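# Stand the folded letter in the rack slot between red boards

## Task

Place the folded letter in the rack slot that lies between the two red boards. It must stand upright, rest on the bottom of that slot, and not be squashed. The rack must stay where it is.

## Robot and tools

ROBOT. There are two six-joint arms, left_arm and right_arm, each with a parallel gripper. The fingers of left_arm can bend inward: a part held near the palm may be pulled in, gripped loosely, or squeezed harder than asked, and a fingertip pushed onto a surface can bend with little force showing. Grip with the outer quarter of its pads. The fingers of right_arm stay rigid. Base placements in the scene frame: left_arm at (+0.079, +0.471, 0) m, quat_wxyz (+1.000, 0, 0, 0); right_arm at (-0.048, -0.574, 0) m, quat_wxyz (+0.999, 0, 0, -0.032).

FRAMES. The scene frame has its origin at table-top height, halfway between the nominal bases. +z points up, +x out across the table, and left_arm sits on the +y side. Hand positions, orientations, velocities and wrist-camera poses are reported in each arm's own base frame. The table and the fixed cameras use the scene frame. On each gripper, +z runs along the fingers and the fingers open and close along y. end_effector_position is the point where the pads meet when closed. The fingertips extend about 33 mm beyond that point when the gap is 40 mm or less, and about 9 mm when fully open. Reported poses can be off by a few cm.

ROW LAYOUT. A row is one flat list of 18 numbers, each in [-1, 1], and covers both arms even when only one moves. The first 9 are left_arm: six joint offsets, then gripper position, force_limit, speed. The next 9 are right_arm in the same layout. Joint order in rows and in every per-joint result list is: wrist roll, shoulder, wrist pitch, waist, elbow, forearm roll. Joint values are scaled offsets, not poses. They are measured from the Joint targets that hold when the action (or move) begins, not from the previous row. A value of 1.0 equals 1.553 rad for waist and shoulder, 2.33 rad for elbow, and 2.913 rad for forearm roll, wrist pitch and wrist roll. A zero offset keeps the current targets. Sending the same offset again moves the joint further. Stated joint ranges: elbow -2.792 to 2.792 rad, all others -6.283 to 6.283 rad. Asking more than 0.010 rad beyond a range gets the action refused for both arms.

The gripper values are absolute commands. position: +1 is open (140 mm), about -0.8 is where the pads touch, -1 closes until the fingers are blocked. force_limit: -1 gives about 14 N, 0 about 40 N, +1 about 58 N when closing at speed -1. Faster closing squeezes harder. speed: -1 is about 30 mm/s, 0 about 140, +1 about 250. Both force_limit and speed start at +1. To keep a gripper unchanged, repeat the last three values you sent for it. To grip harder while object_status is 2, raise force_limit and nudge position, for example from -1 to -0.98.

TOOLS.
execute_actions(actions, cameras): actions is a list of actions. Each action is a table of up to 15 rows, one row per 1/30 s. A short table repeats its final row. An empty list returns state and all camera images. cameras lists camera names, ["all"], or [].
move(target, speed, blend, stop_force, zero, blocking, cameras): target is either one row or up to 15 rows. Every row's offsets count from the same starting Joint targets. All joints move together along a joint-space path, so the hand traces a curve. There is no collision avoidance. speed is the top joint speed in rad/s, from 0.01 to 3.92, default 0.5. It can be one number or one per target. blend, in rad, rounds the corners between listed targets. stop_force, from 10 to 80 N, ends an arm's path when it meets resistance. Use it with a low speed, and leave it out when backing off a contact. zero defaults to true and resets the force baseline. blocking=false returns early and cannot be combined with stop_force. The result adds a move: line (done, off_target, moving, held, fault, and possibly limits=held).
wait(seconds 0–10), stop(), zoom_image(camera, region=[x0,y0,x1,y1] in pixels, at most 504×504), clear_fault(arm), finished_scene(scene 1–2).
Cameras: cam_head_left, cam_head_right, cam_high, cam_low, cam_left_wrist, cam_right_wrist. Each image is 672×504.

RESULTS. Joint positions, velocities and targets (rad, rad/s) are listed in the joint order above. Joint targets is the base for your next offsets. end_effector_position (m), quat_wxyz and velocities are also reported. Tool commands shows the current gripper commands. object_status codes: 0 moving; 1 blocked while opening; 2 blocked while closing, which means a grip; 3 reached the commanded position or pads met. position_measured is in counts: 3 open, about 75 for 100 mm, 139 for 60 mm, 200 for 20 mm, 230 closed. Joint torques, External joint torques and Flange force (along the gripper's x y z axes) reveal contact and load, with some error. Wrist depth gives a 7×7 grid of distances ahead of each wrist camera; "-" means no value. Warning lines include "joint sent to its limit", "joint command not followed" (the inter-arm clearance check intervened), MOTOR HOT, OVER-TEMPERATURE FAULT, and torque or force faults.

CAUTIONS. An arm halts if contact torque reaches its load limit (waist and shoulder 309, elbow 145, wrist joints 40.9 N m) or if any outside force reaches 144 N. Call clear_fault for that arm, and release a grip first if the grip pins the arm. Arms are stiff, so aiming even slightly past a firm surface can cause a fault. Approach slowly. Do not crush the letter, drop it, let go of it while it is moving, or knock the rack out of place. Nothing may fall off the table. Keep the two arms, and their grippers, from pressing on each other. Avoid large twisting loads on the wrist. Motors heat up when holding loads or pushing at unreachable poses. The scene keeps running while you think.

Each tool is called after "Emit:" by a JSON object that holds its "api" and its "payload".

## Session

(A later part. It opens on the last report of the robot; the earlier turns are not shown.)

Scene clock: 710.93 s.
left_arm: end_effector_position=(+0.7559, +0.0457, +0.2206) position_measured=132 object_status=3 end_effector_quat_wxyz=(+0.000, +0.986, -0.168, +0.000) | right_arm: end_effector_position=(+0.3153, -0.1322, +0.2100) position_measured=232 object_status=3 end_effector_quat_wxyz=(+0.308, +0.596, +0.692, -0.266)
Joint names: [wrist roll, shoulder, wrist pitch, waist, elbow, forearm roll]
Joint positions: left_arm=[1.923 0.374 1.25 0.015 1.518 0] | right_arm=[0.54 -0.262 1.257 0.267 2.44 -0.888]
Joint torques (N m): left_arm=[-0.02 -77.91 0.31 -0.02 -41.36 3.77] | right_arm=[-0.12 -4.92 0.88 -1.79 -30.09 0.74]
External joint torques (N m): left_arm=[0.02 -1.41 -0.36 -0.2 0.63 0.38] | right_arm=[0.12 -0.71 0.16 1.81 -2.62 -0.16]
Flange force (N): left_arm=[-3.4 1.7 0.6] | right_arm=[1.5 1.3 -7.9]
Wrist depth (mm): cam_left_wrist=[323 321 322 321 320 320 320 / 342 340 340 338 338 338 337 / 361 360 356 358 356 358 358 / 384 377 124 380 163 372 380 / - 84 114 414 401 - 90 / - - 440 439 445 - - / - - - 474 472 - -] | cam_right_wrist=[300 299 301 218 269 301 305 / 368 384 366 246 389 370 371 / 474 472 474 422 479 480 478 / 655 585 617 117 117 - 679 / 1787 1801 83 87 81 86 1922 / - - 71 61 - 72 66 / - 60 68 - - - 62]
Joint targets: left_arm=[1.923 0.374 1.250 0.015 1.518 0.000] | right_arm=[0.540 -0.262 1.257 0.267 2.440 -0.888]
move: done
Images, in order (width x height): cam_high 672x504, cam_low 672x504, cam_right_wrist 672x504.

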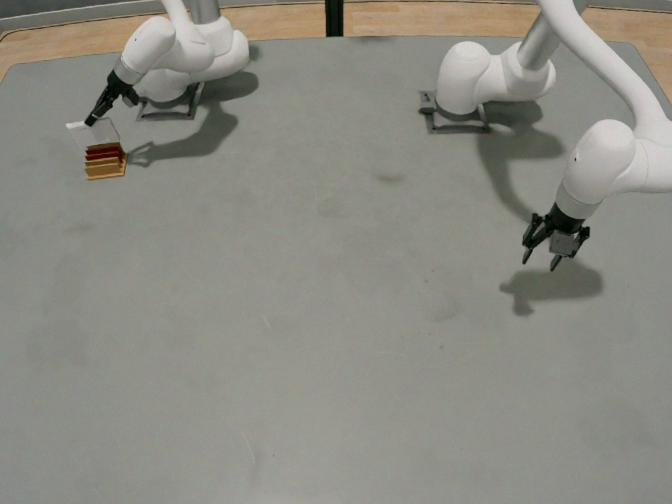

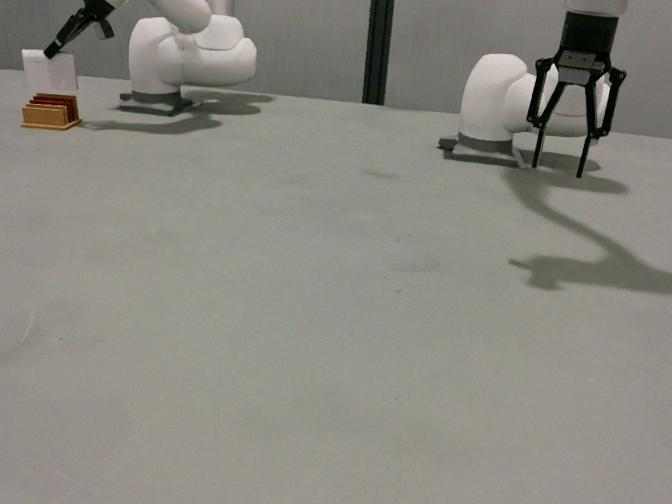

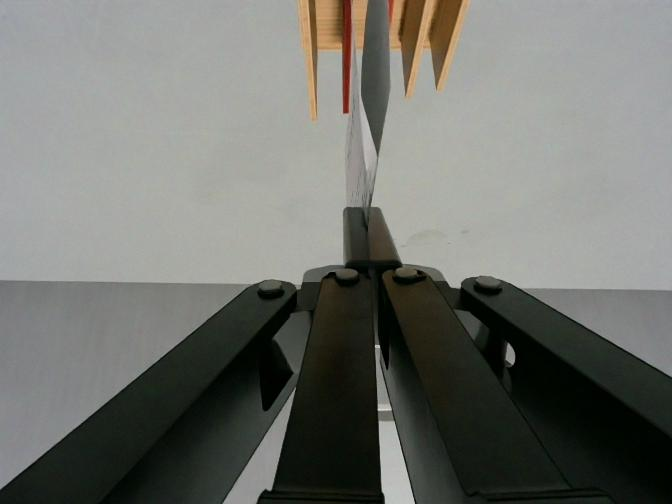

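Emit:
{"api": "move", "payload": {"target": [0, 0, 0, 0, 0, 0, -0.03, -1, -1, 0.0137, 0.0226, -0.0210, -0.0061, 0.0136, -0.0109, -0.97, 0.5, -1], "speed": 0.1, "cameras": ["cam_right_wrist", "cam_low"]}}

Emit:
{"api": "zoom_image", "payload": {"camera": "cam_right_wrist", "region": [300, 0, 430, 160]}}

Emit:
{"api": "zoom_image", "payload": {"camera": "cam_low", "region": [10, 40, 100, 140]}}

Scene clock: 771.87 s.
left_arm: end_effector_position=(+0.7559, +0.0457, +0.2206) position_measured=132 object_status=3 end_effector_quat_wxyz=(+0.000, +0.986, -0.168, +0.000) | right_arm: end_effector_position=(+0.3205, -0.1343, +0.1853) position_measured=232 object_status=3 end_effector_quat_wxyz=(+0.311, +0.589, +0.698, -0.262)
Joint names: [wrist roll, shoulder, wrist pitch, waist, elbow, forearm roll]
Joint positions: left_arm=[1.923 0.374 1.25 0.015 1.518 0] | right_arm=[0.58 -0.227 1.196 0.258 2.471 -0.92]
Joint torques (N m): left_arm=[0.05 -78.22 0.34 -0.64 -41.46 3.83] | right_arm=[-0.1 -4.47 1.13 -1.87 -28.15 0.67]
External joint torques (N m): left_arm=[-0.05 -0.43 -0.38 0.53 1.16 0.28] | right_arm=[0.11 -2.83 -0.02 1.89 -2.67 -0.2]
Flange force (N): left_arm=[-3.4 0.7 1.8] | right_arm=[-1.5 -2.5 -9.2]
Wrist depth (mm): cam_left_wrist=[319 318 322 321 320 321 319 / 342 341 340 338 339 339 337 / 362 360 354 361 358 359 358 / 385 380 124 382 163 371 374 / - 85 124 409 407 - 90 / - - 437 441 437 - - / - - 475 473 470 - -] | cam_right_wrist=[271 271 272 244 233 286 274 / 332 335 335 214 319 336 336 / 433 428 417 407 437 434 438 / 599 549 - 116 523 566 610 / 1801 1801 83 87 81 86 2080 / - - 71 61 - 72 - / - 60 68 - - - 62]
Joint targets: left_arm=[1.923 0.374 1.250 0.015 1.518 0.000] | right_arm=[0.580 -0.227 1.195 0.258 2.471 -0.920]
move: done
Images, in order (width x height): cam_low 672x504, cam_right_wrist 672x504.

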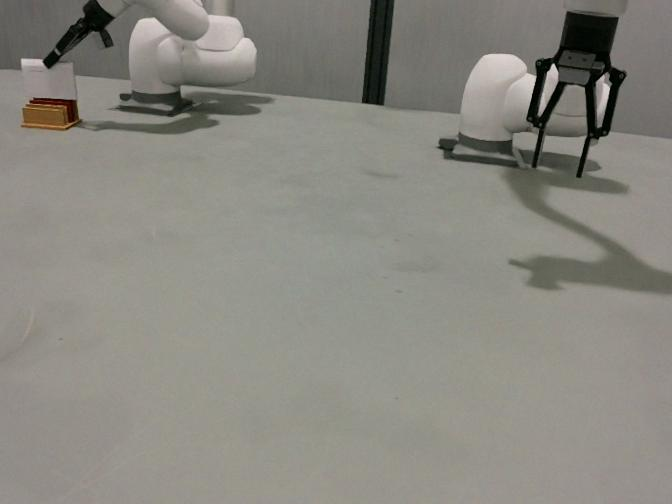

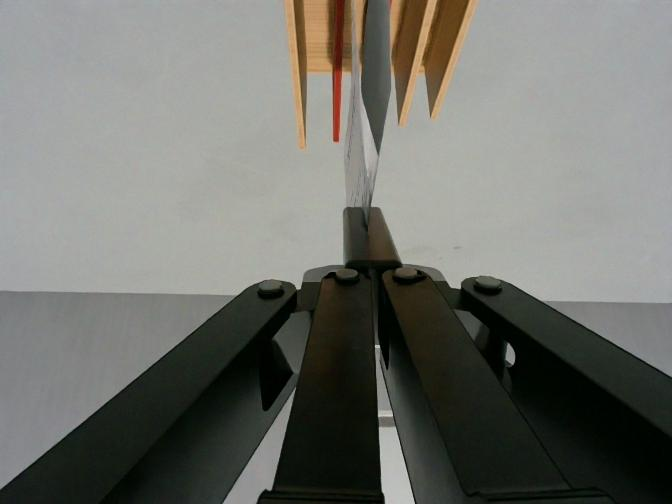

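Scaled by 3.150.

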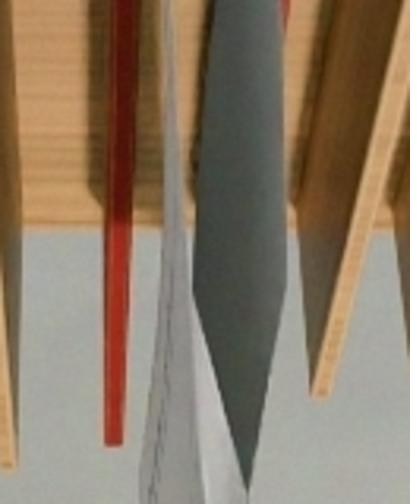

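Scaled by 5.040.

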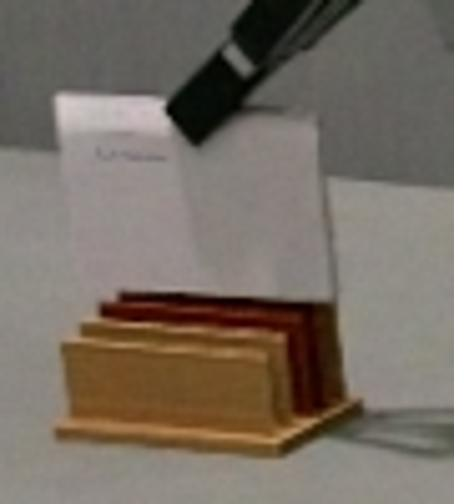

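Emit:
{"api": "move", "payload": {"target": [0, 0, 0, 0, 0, 0, -0.03, -1, -1, 0.0171, 0.0221, -0.0115, 0, 0.0103, -0.0064, -0.97, 0.5, -1], "speed": 0.05, "cameras": ["cam_right_wrist", "cam_low"]}}

Emit:
{"api": "zoom_image", "payload": {"camera": "cam_right_wrist", "region": [290, 0, 430, 170]}}

Emit:
{"api": "zoom_image", "payload": {"camera": "cam_low", "region": [10, 40, 100, 140]}}

Scene clock: 815.90 s.
left_arm: end_effector_position=(+0.7559, +0.0457, +0.2206) position_measured=132 object_status=3 end_effector_quat_wxyz=(+0.000, +0.986, -0.168, +0.000) | right_arm: end_effector_position=(+0.3197, -0.1345, +0.1649) position_measured=232 object_status=3 end_effector_quat_wxyz=(+0.310, +0.589, +0.698, -0.263)
Joint names: [wrist roll, shoulder, wrist pitch, waist, elbow, forearm roll]
Joint positions: left_arm=[1.923 0.374 1.25 0.015 1.518 0] | right_arm=[0.629 -0.193 1.162 0.258 2.495 -0.938]
Joint torques (N m): left_arm=[-0.06 -77.98 0.3 -0.31 -41.34 3.81] | right_arm=[0.07 -7.16 1.21 -1.93 -25.94 0.47]
External joint torques (N m): left_arm=[0.06 -1.2 -0.36 0.5 0.66 0.35] | right_arm=[-0.07 -1.89 0 1.94 -3.06 -0.07]
Flange force (N): left_arm=[-3.5 0.7 0.8] | right_arm=[-0.9 0.0 -9.4]
Wrist depth (mm): cam_left_wrist=[323 322 322 321 321 320 320 / 340 337 340 338 345 338 338 / 361 364 356 360 358 366 358 / 387 379 124 380 162 371 379 / - 84 124 409 415 - 90 / - - 439 439 438 - - / - - 474 470 466 - -] | cam_right_wrist=[247 250 249 221 210 251 250 / 304 304 305 194 264 307 307 / 416 390 403 - 396 397 399 / 499 543 - 116 486 566 562 / 1746 726 83 87 81 86 1955 / - - 71 61 - 72 66 / - 60 68 - - - 62]
Joint targets: left_arm=[1.923 0.374 1.250 0.015 1.518 0.000] | right_arm=[0.630 -0.193 1.162 0.258 2.495 -0.938]
move: done
Images, in order (width x height): cam_low 672x504, cam_right_wrist 672x504.

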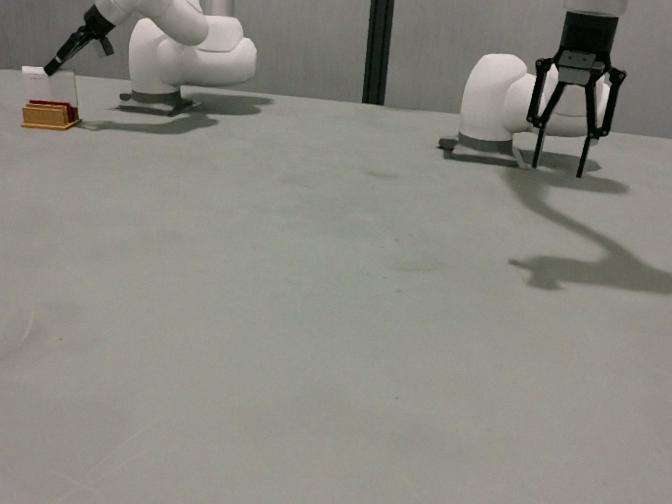

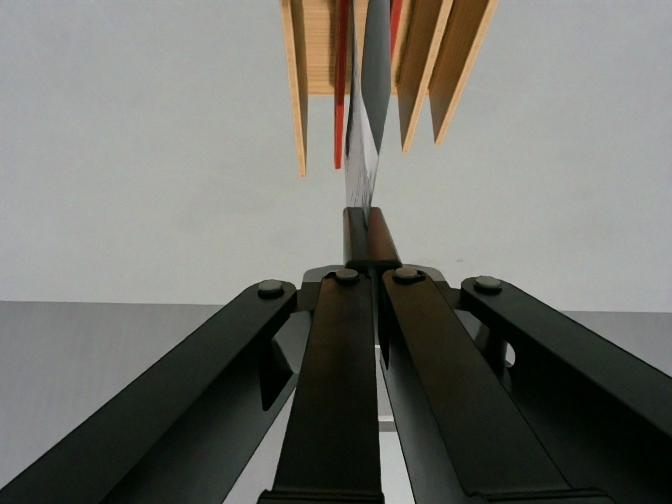

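Scaled by 2.965.

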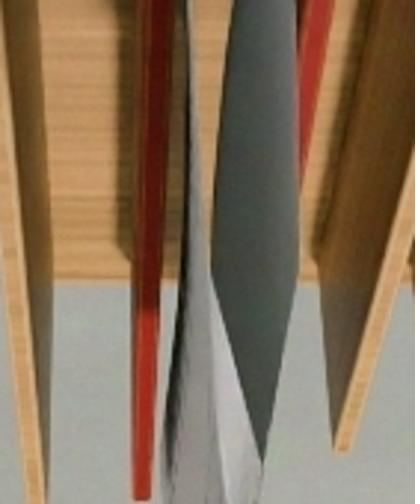

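Scaled by 5.040.

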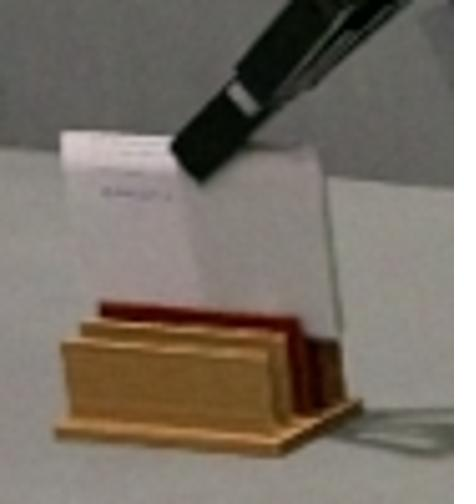

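Emit:
{"api": "move", "payload": {"target": [0, 0, 0, 0, 0, 0, -0.03, -1, -1, 0.0414, 0.0561, -0.0261, -0.0003, 0.0197, -0.0182, -0.97, 0.5, -1], "speed": 0.04, "stop_force": 10, "cameras": ["cam_right_wrist", "cam_low"]}}

Emit:
{"api": "zoom_image", "payload": {"camera": "cam_right_wrist", "region": [290, 0, 430, 210]}}

Emit:
{"api": "zoom_image", "payload": {"camera": "cam_low", "region": [10, 40, 100, 140]}}

Scene clock: 851.90 s.
left_arm: end_effector_position=(+0.7559, +0.0457, +0.2206) position_measured=132 object_status=3 end_effector_quat_wxyz=(+0.000, +0.986, -0.168, +0.000) | right_arm: end_effector_position=(+0.3200, -0.1347, +0.1211) position_measured=232 object_status=3 end_effector_quat_wxyz=(+0.310, +0.589, +0.698, -0.263)
Joint names: [wrist roll, shoulder, wrist pitch, waist, elbow, forearm roll]
Joint positions: left_arm=[1.923 0.374 1.25 0.015 1.518 0] | right_arm=[0.75 -0.105 1.086 0.257 2.541 -0.991]
Joint torques (N m): left_arm=[0.04 -78.16 0.32 -0.18 -41.08 3.91] | right_arm=[-0.09 -11.2 1.26 -1.91 -22.14 0.43]
External joint torques (N m): left_arm=[-0.04 -0.84 -0.37 0.62 0.57 0.24] | right_arm=[0.09 -2.28 0.13 1.96 -2.35 -0.21]
Flange force (N): left_arm=[-2.8 0.4 0.8] | right_arm=[-0.9 -1.2 -9.4]
Wrist depth (mm): cam_left_wrist=[322 322 322 320 316 - 320 / 337 336 339 340 341 - 337 / 373 360 356 359 359 359 359 / 384 379 124 382 163 371 379 / - 84 124 416 407 - 90 / - - - 440 440 - - / - - 478 471 472 - -] | cam_right_wrist=[199 199 193 168 144 174 199 / 242 243 232 144 181 245 237 / 312 315 316 183 247 317 337 / 441 437 414 129 384 416 453 / 745 - 83 87 81 85 760 / - - 71 61 - 72 66 / - 60 68 - - - 62]
Joint targets: left_arm=[1.923 0.374 1.250 0.015 1.518 0.000] | right_arm=[0.750 -0.105 1.086 0.257 2.541 -0.991]
move: done
Images, in order (width x height): cam_low 672x504, cam_right_wrist 672x504.

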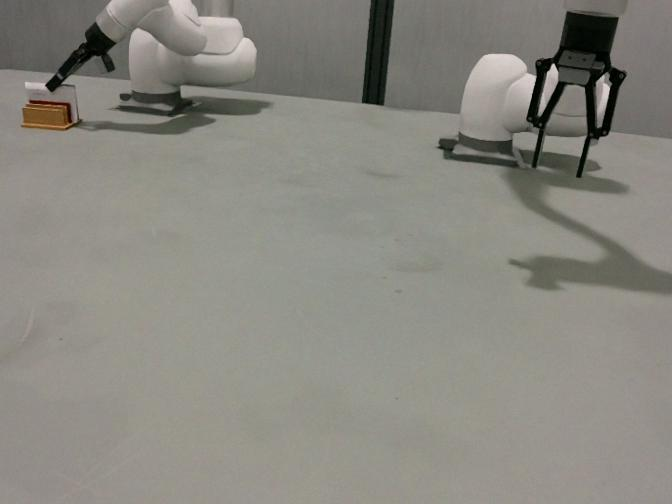

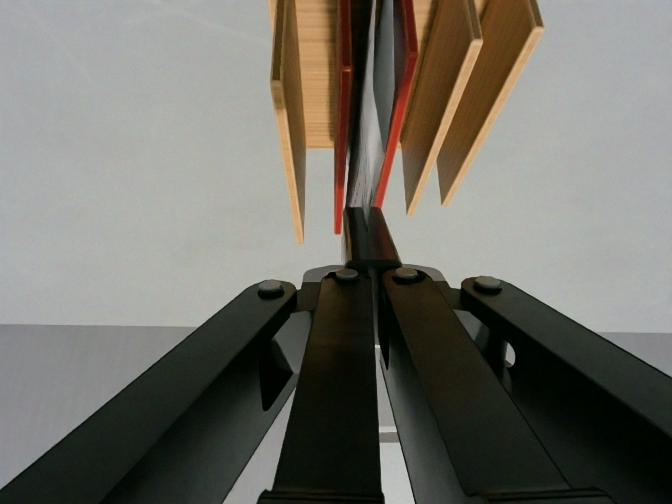

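Scaled by 2.400.

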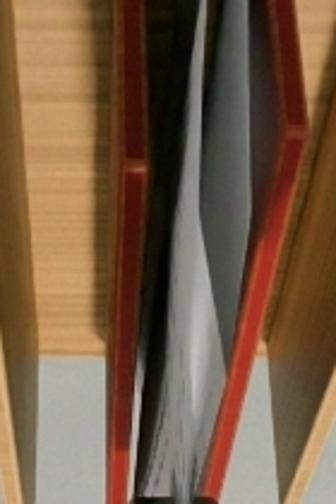

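Scaled by 5.040.

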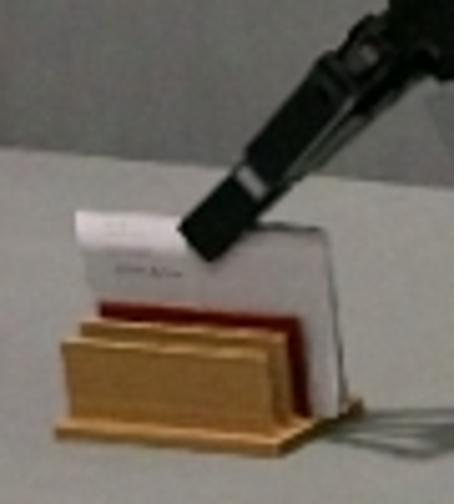

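Emit:
{"api": "execute_actions", "payload": {"actions": [[[0,0,0,0,0,0,-0.03,-1,-1,0,0,0,0,0,0,-0.2,-1,-1]],[[0,0,0,0,0,0,-0.03,-1,-1,0,0,0,0,0,0,-0.2,-1,-1]],[[0,0,0,0,0,0,-0.03,-1,-1,0,0,0,0,0,0,-0.2,-1,-1]]], "cameras": ["cam_right_wrist", "cam_low", "cam_high"]}}

Emit:
{"api": "zoom_image", "payload": {"camera": "cam_right_wrist", "region": [250, 0, 460, 250]}}

Emit:
{"api": "zoom_image", "payload": {"camera": "cam_low", "region": [10, 60, 100, 140]}}

Scene clock: 895.10 s.
left_arm: end_effector_position=(+0.7559, +0.0457, +0.2206) position_measured=132 object_status=3 end_effector_quat_wxyz=(+0.000, +0.986, -0.168, +0.000) | right_arm: end_effector_position=(+0.3200, -0.1347, +0.1211) position_measured=154 object_status=0 end_effector_quat_wxyz=(+0.310, +0.589, +0.698, -0.263)
Joint names: [wrist roll, shoulder, wrist pitch, waist, elbow, forearm roll]
Joint positions: left_arm=[1.923 0.374 1.25 0.015 1.518 0] | right_arm=[0.75 -0.105 1.086 0.257 2.541 -0.991]
Joint torques (N m): left_arm=[0.03 -77.76 0.27 -0.19 -41.35 3.84] | right_arm=[-0.06 -11.5 1.26 -2.02 -22.33 0.36]
External joint torques (N m): left_arm=[-0.03 -1.37 -0.32 0.12 0.73 0.31] | right_arm=[0.06 -1.9 0.13 2.02 -2.2 -0.14]
External joint torques at the end of the 1st action: left_arm=[0.04 -0.17 -0.4 -0.13 1.01 0.26] | right_arm=[0.1 -2.17 0.12 1.96 -2.33 -0.21]
External joint torques at the end of the 2nd action: left_arm=[-0.01 -0.8 -0.27 0.41 0.7 0.29] | right_arm=[0.07 -1.96 0.15 2.14 -2.23 -0.16]
Flange force (N): left_arm=[-3.6 1.4 0.7] | right_arm=[0.0 -0.8 -9.2]
Flange force at the end of the 1st action (N): left_arm=[-2.5 1.2 1.8] | right_arm=[-0.6 -1.0 -9.2]
Flange force at the end of the 2nd action (N): left_arm=[-2.9 0.6 0.9] | right_arm=[0.2 -0.9 -9.5]
Wrist depth (mm): cam_left_wrist=[323 322 321 320 319 320 323 / 340 341 344 339 339 334 338 / 355 361 358 359 359 363 358 / 379 373 124 384 163 373 380 / - 84 88 407 408 - 90 / - - 439 435 437 - - / - - 473 469 474 - -] | cam_right_wrist=[198 207 192 181 161 174 200 / 243 243 233 169 191 234 244 / 315 315 314 173 235 338 316 / 412 440 131 187 143 413 394 / - 93 82 1860 134 80 91 / - 76 65 1830 - 64 70 / - - - 1622 - - -]
Joint targets: left_arm=[1.923 0.374 1.250 0.015 1.518 0.000] | right_arm=[0.750 -0.105 1.086 0.257 2.541 -0.991]
Images, in order (width x height): cam_high 672x504, cam_low 672x504, cam_right_wrist 672x504.

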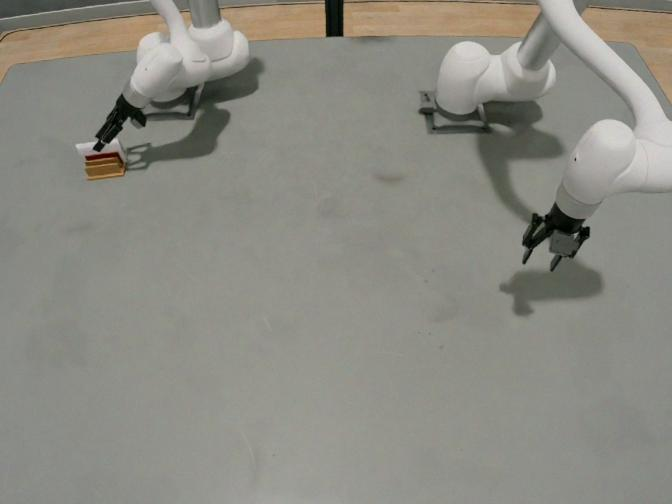

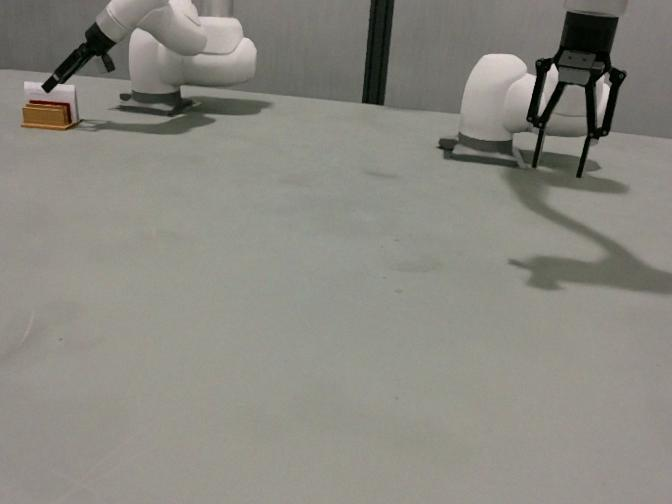

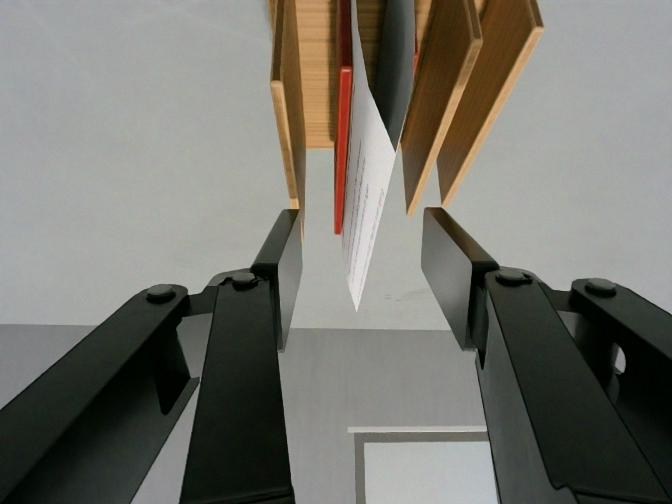

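Scaled by 2.016.

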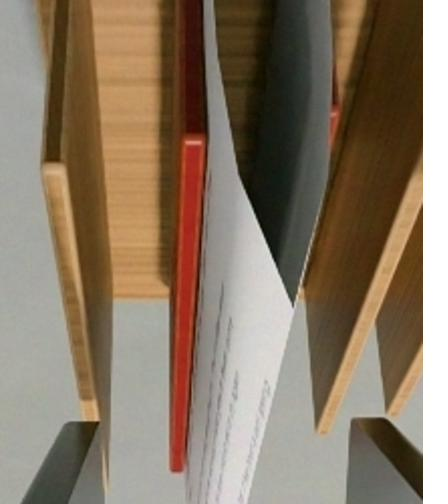

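Scaled by 5.600.

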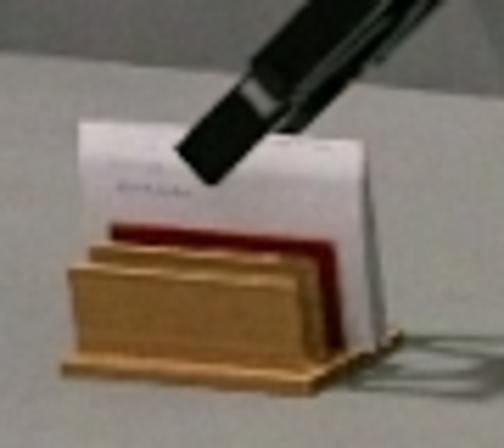

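Emit:
{"api": "move", "payload": {"target": [[0, 0, 0, 0, 0, 0, -0.03, -1, -1, -0.0412, -0.0567, 0.0261, 0.0006, -0.0197, 0.0182, -0.2, -1, -1], [0, 0, 0, 0, 0, 0, -0.03, -1, -1, -0.0721, -0.1011, 0.0587, 0.0064, -0.0433, 0.0354, -0.2, -1, -1]], "speed": [0.06, 0.15], "blend": [0.02, 0], "cameras": ["cam_right_wrist", "cam_low", "cam_high", "cam_head_right"]}}

Emit:
{"api": "zoom_image", "payload": {"camera": "cam_right_wrist", "region": [250, 0, 460, 250]}}

Emit:
{"api": "zoom_image", "payload": {"camera": "cam_low", "region": [10, 60, 100, 140]}}

Emit:
{"api": "zoom_image", "payload": {"camera": "cam_high", "region": [60, 120, 150, 200]}}

Emit:
{"api": "zoom_image", "payload": {"camera": "cam_head_right", "region": [582, 280, 672, 370]}}

Scene clock: 924.57 s.
left_arm: end_effector_position=(+0.7559, +0.0457, +0.2206) position_measured=132 object_status=3 end_effector_quat_wxyz=(+0.000, +0.986, -0.168, +0.000) | right_arm: end_effector_position=(+0.3149, -0.1325, +0.2098) position_measured=154 object_status=3 end_effector_quat_wxyz=(+0.308, +0.596, +0.692, -0.266)
Joint names: [wrist roll, shoulder, wrist pitch, waist, elbow, forearm roll]
Joint positions: left_arm=[1.923 0.374 1.25 0.015 1.518 0] | right_arm=[0.54 -0.262 1.257 0.267 2.441 -0.888]
Joint torques (N m): left_arm=[-0.03 -78.44 0.27 -0.22 -41.44 3.83] | right_arm=[0.24 -3.68 0.99 -1.88 -29.4 0.59]
External joint torques (N m): left_arm=[0.03 -0.7 -0.33 0.1 0.75 0.32] | right_arm=[-0.24 -1.92 0.05 1.88 -3.15 0]
Flange force (N): left_arm=[-2.8 1.0 1.1] | right_arm=[-1.4 -0.6 -9.3]
Wrist depth (mm): cam_left_wrist=[322 323 322 321 320 321 320 / 342 341 341 340 338 338 338 / 361 360 355 359 359 358 358 / 377 376 124 383 163 372 380 / - 84 109 409 409 - 90 / - - 444 437 437 - - / - - - 465 473 - -] | cam_right_wrist=[297 310 299 217 279 300 303 / 366 366 370 349 368 370 371 / - 464 472 466 478 449 478 / 728 - 117 531 133 669 - / - 93 82 1922 135 80 91 / - 77 65 1787 - 64 70 / - - - 1670 - - -]
Joint targets: left_arm=[1.923 0.374 1.250 0.015 1.518 0.000] | right_arm=[0.540 -0.263 1.257 0.267 2.440 -0.888]
move: done
Images, in order (width x height): cam_head_right 672x504, cam_high 672x504, cam_low 672x504, cam_right_wrist 672x504.

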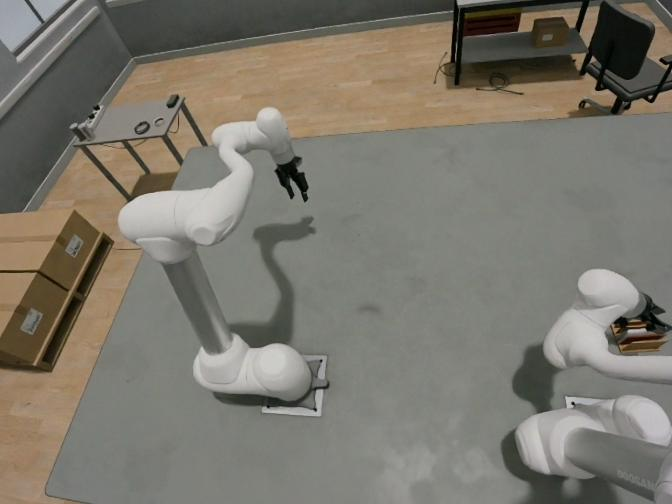

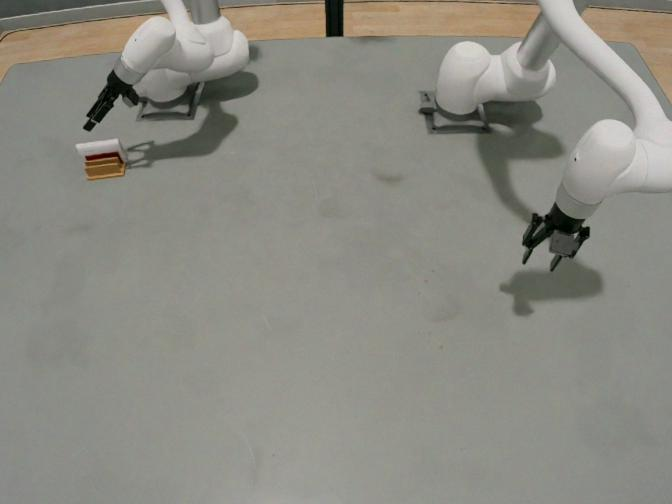

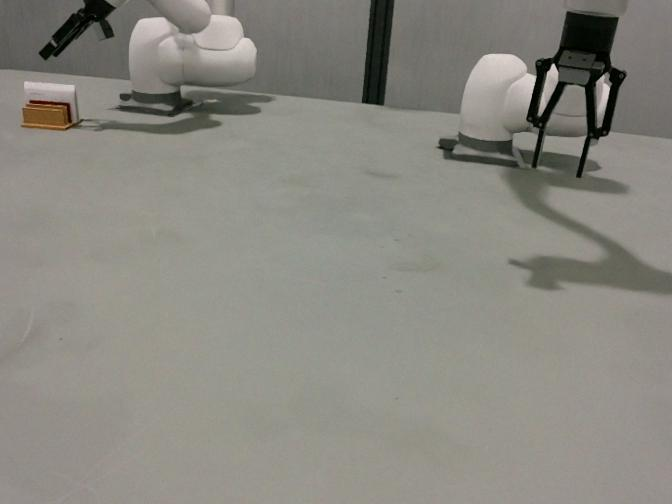

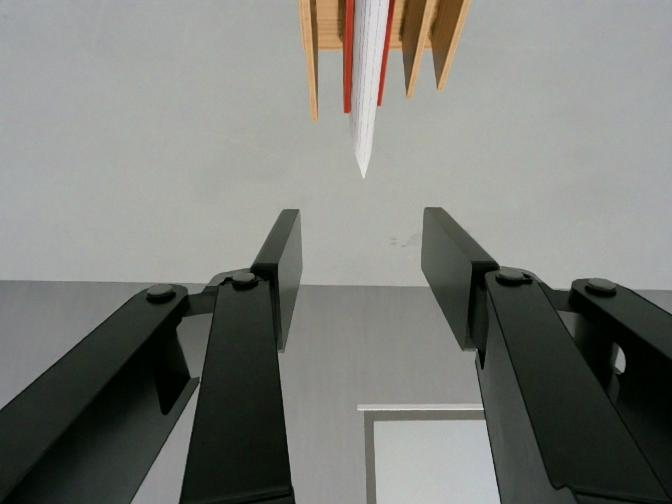

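Scaled by 2.016.

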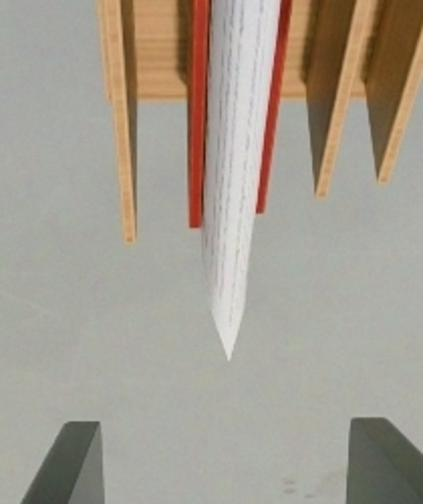

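Scaled by 5.600.

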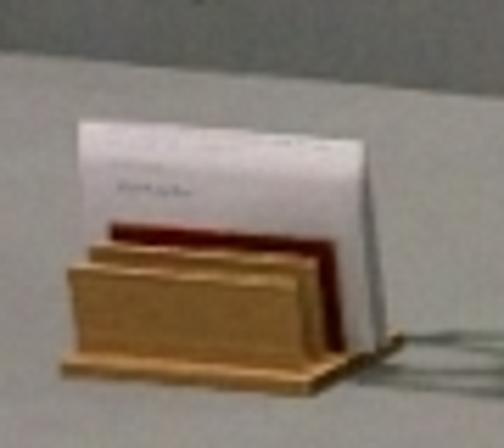

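Scaled by 5.600.

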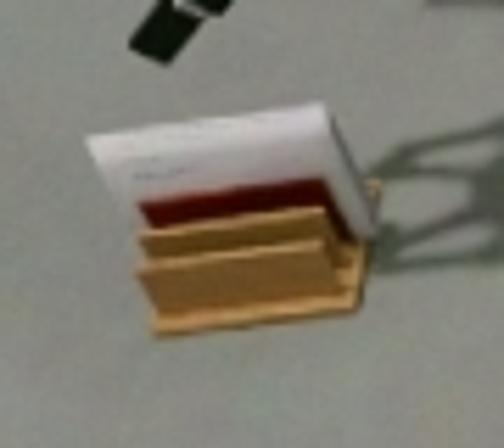

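Scaled by 5.600.

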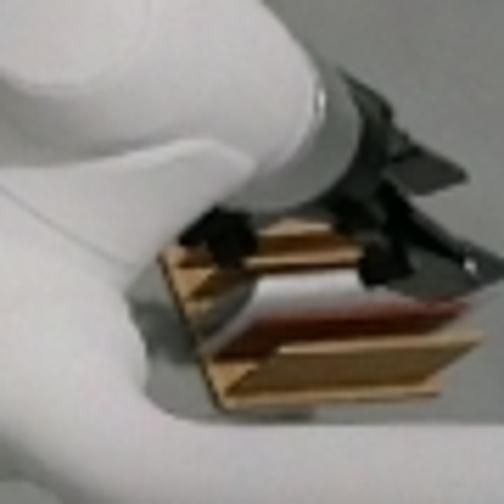

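Emit:
{"api": "finished_scene", "payload": {"scene": 1}}

The scene is finished: the task was done.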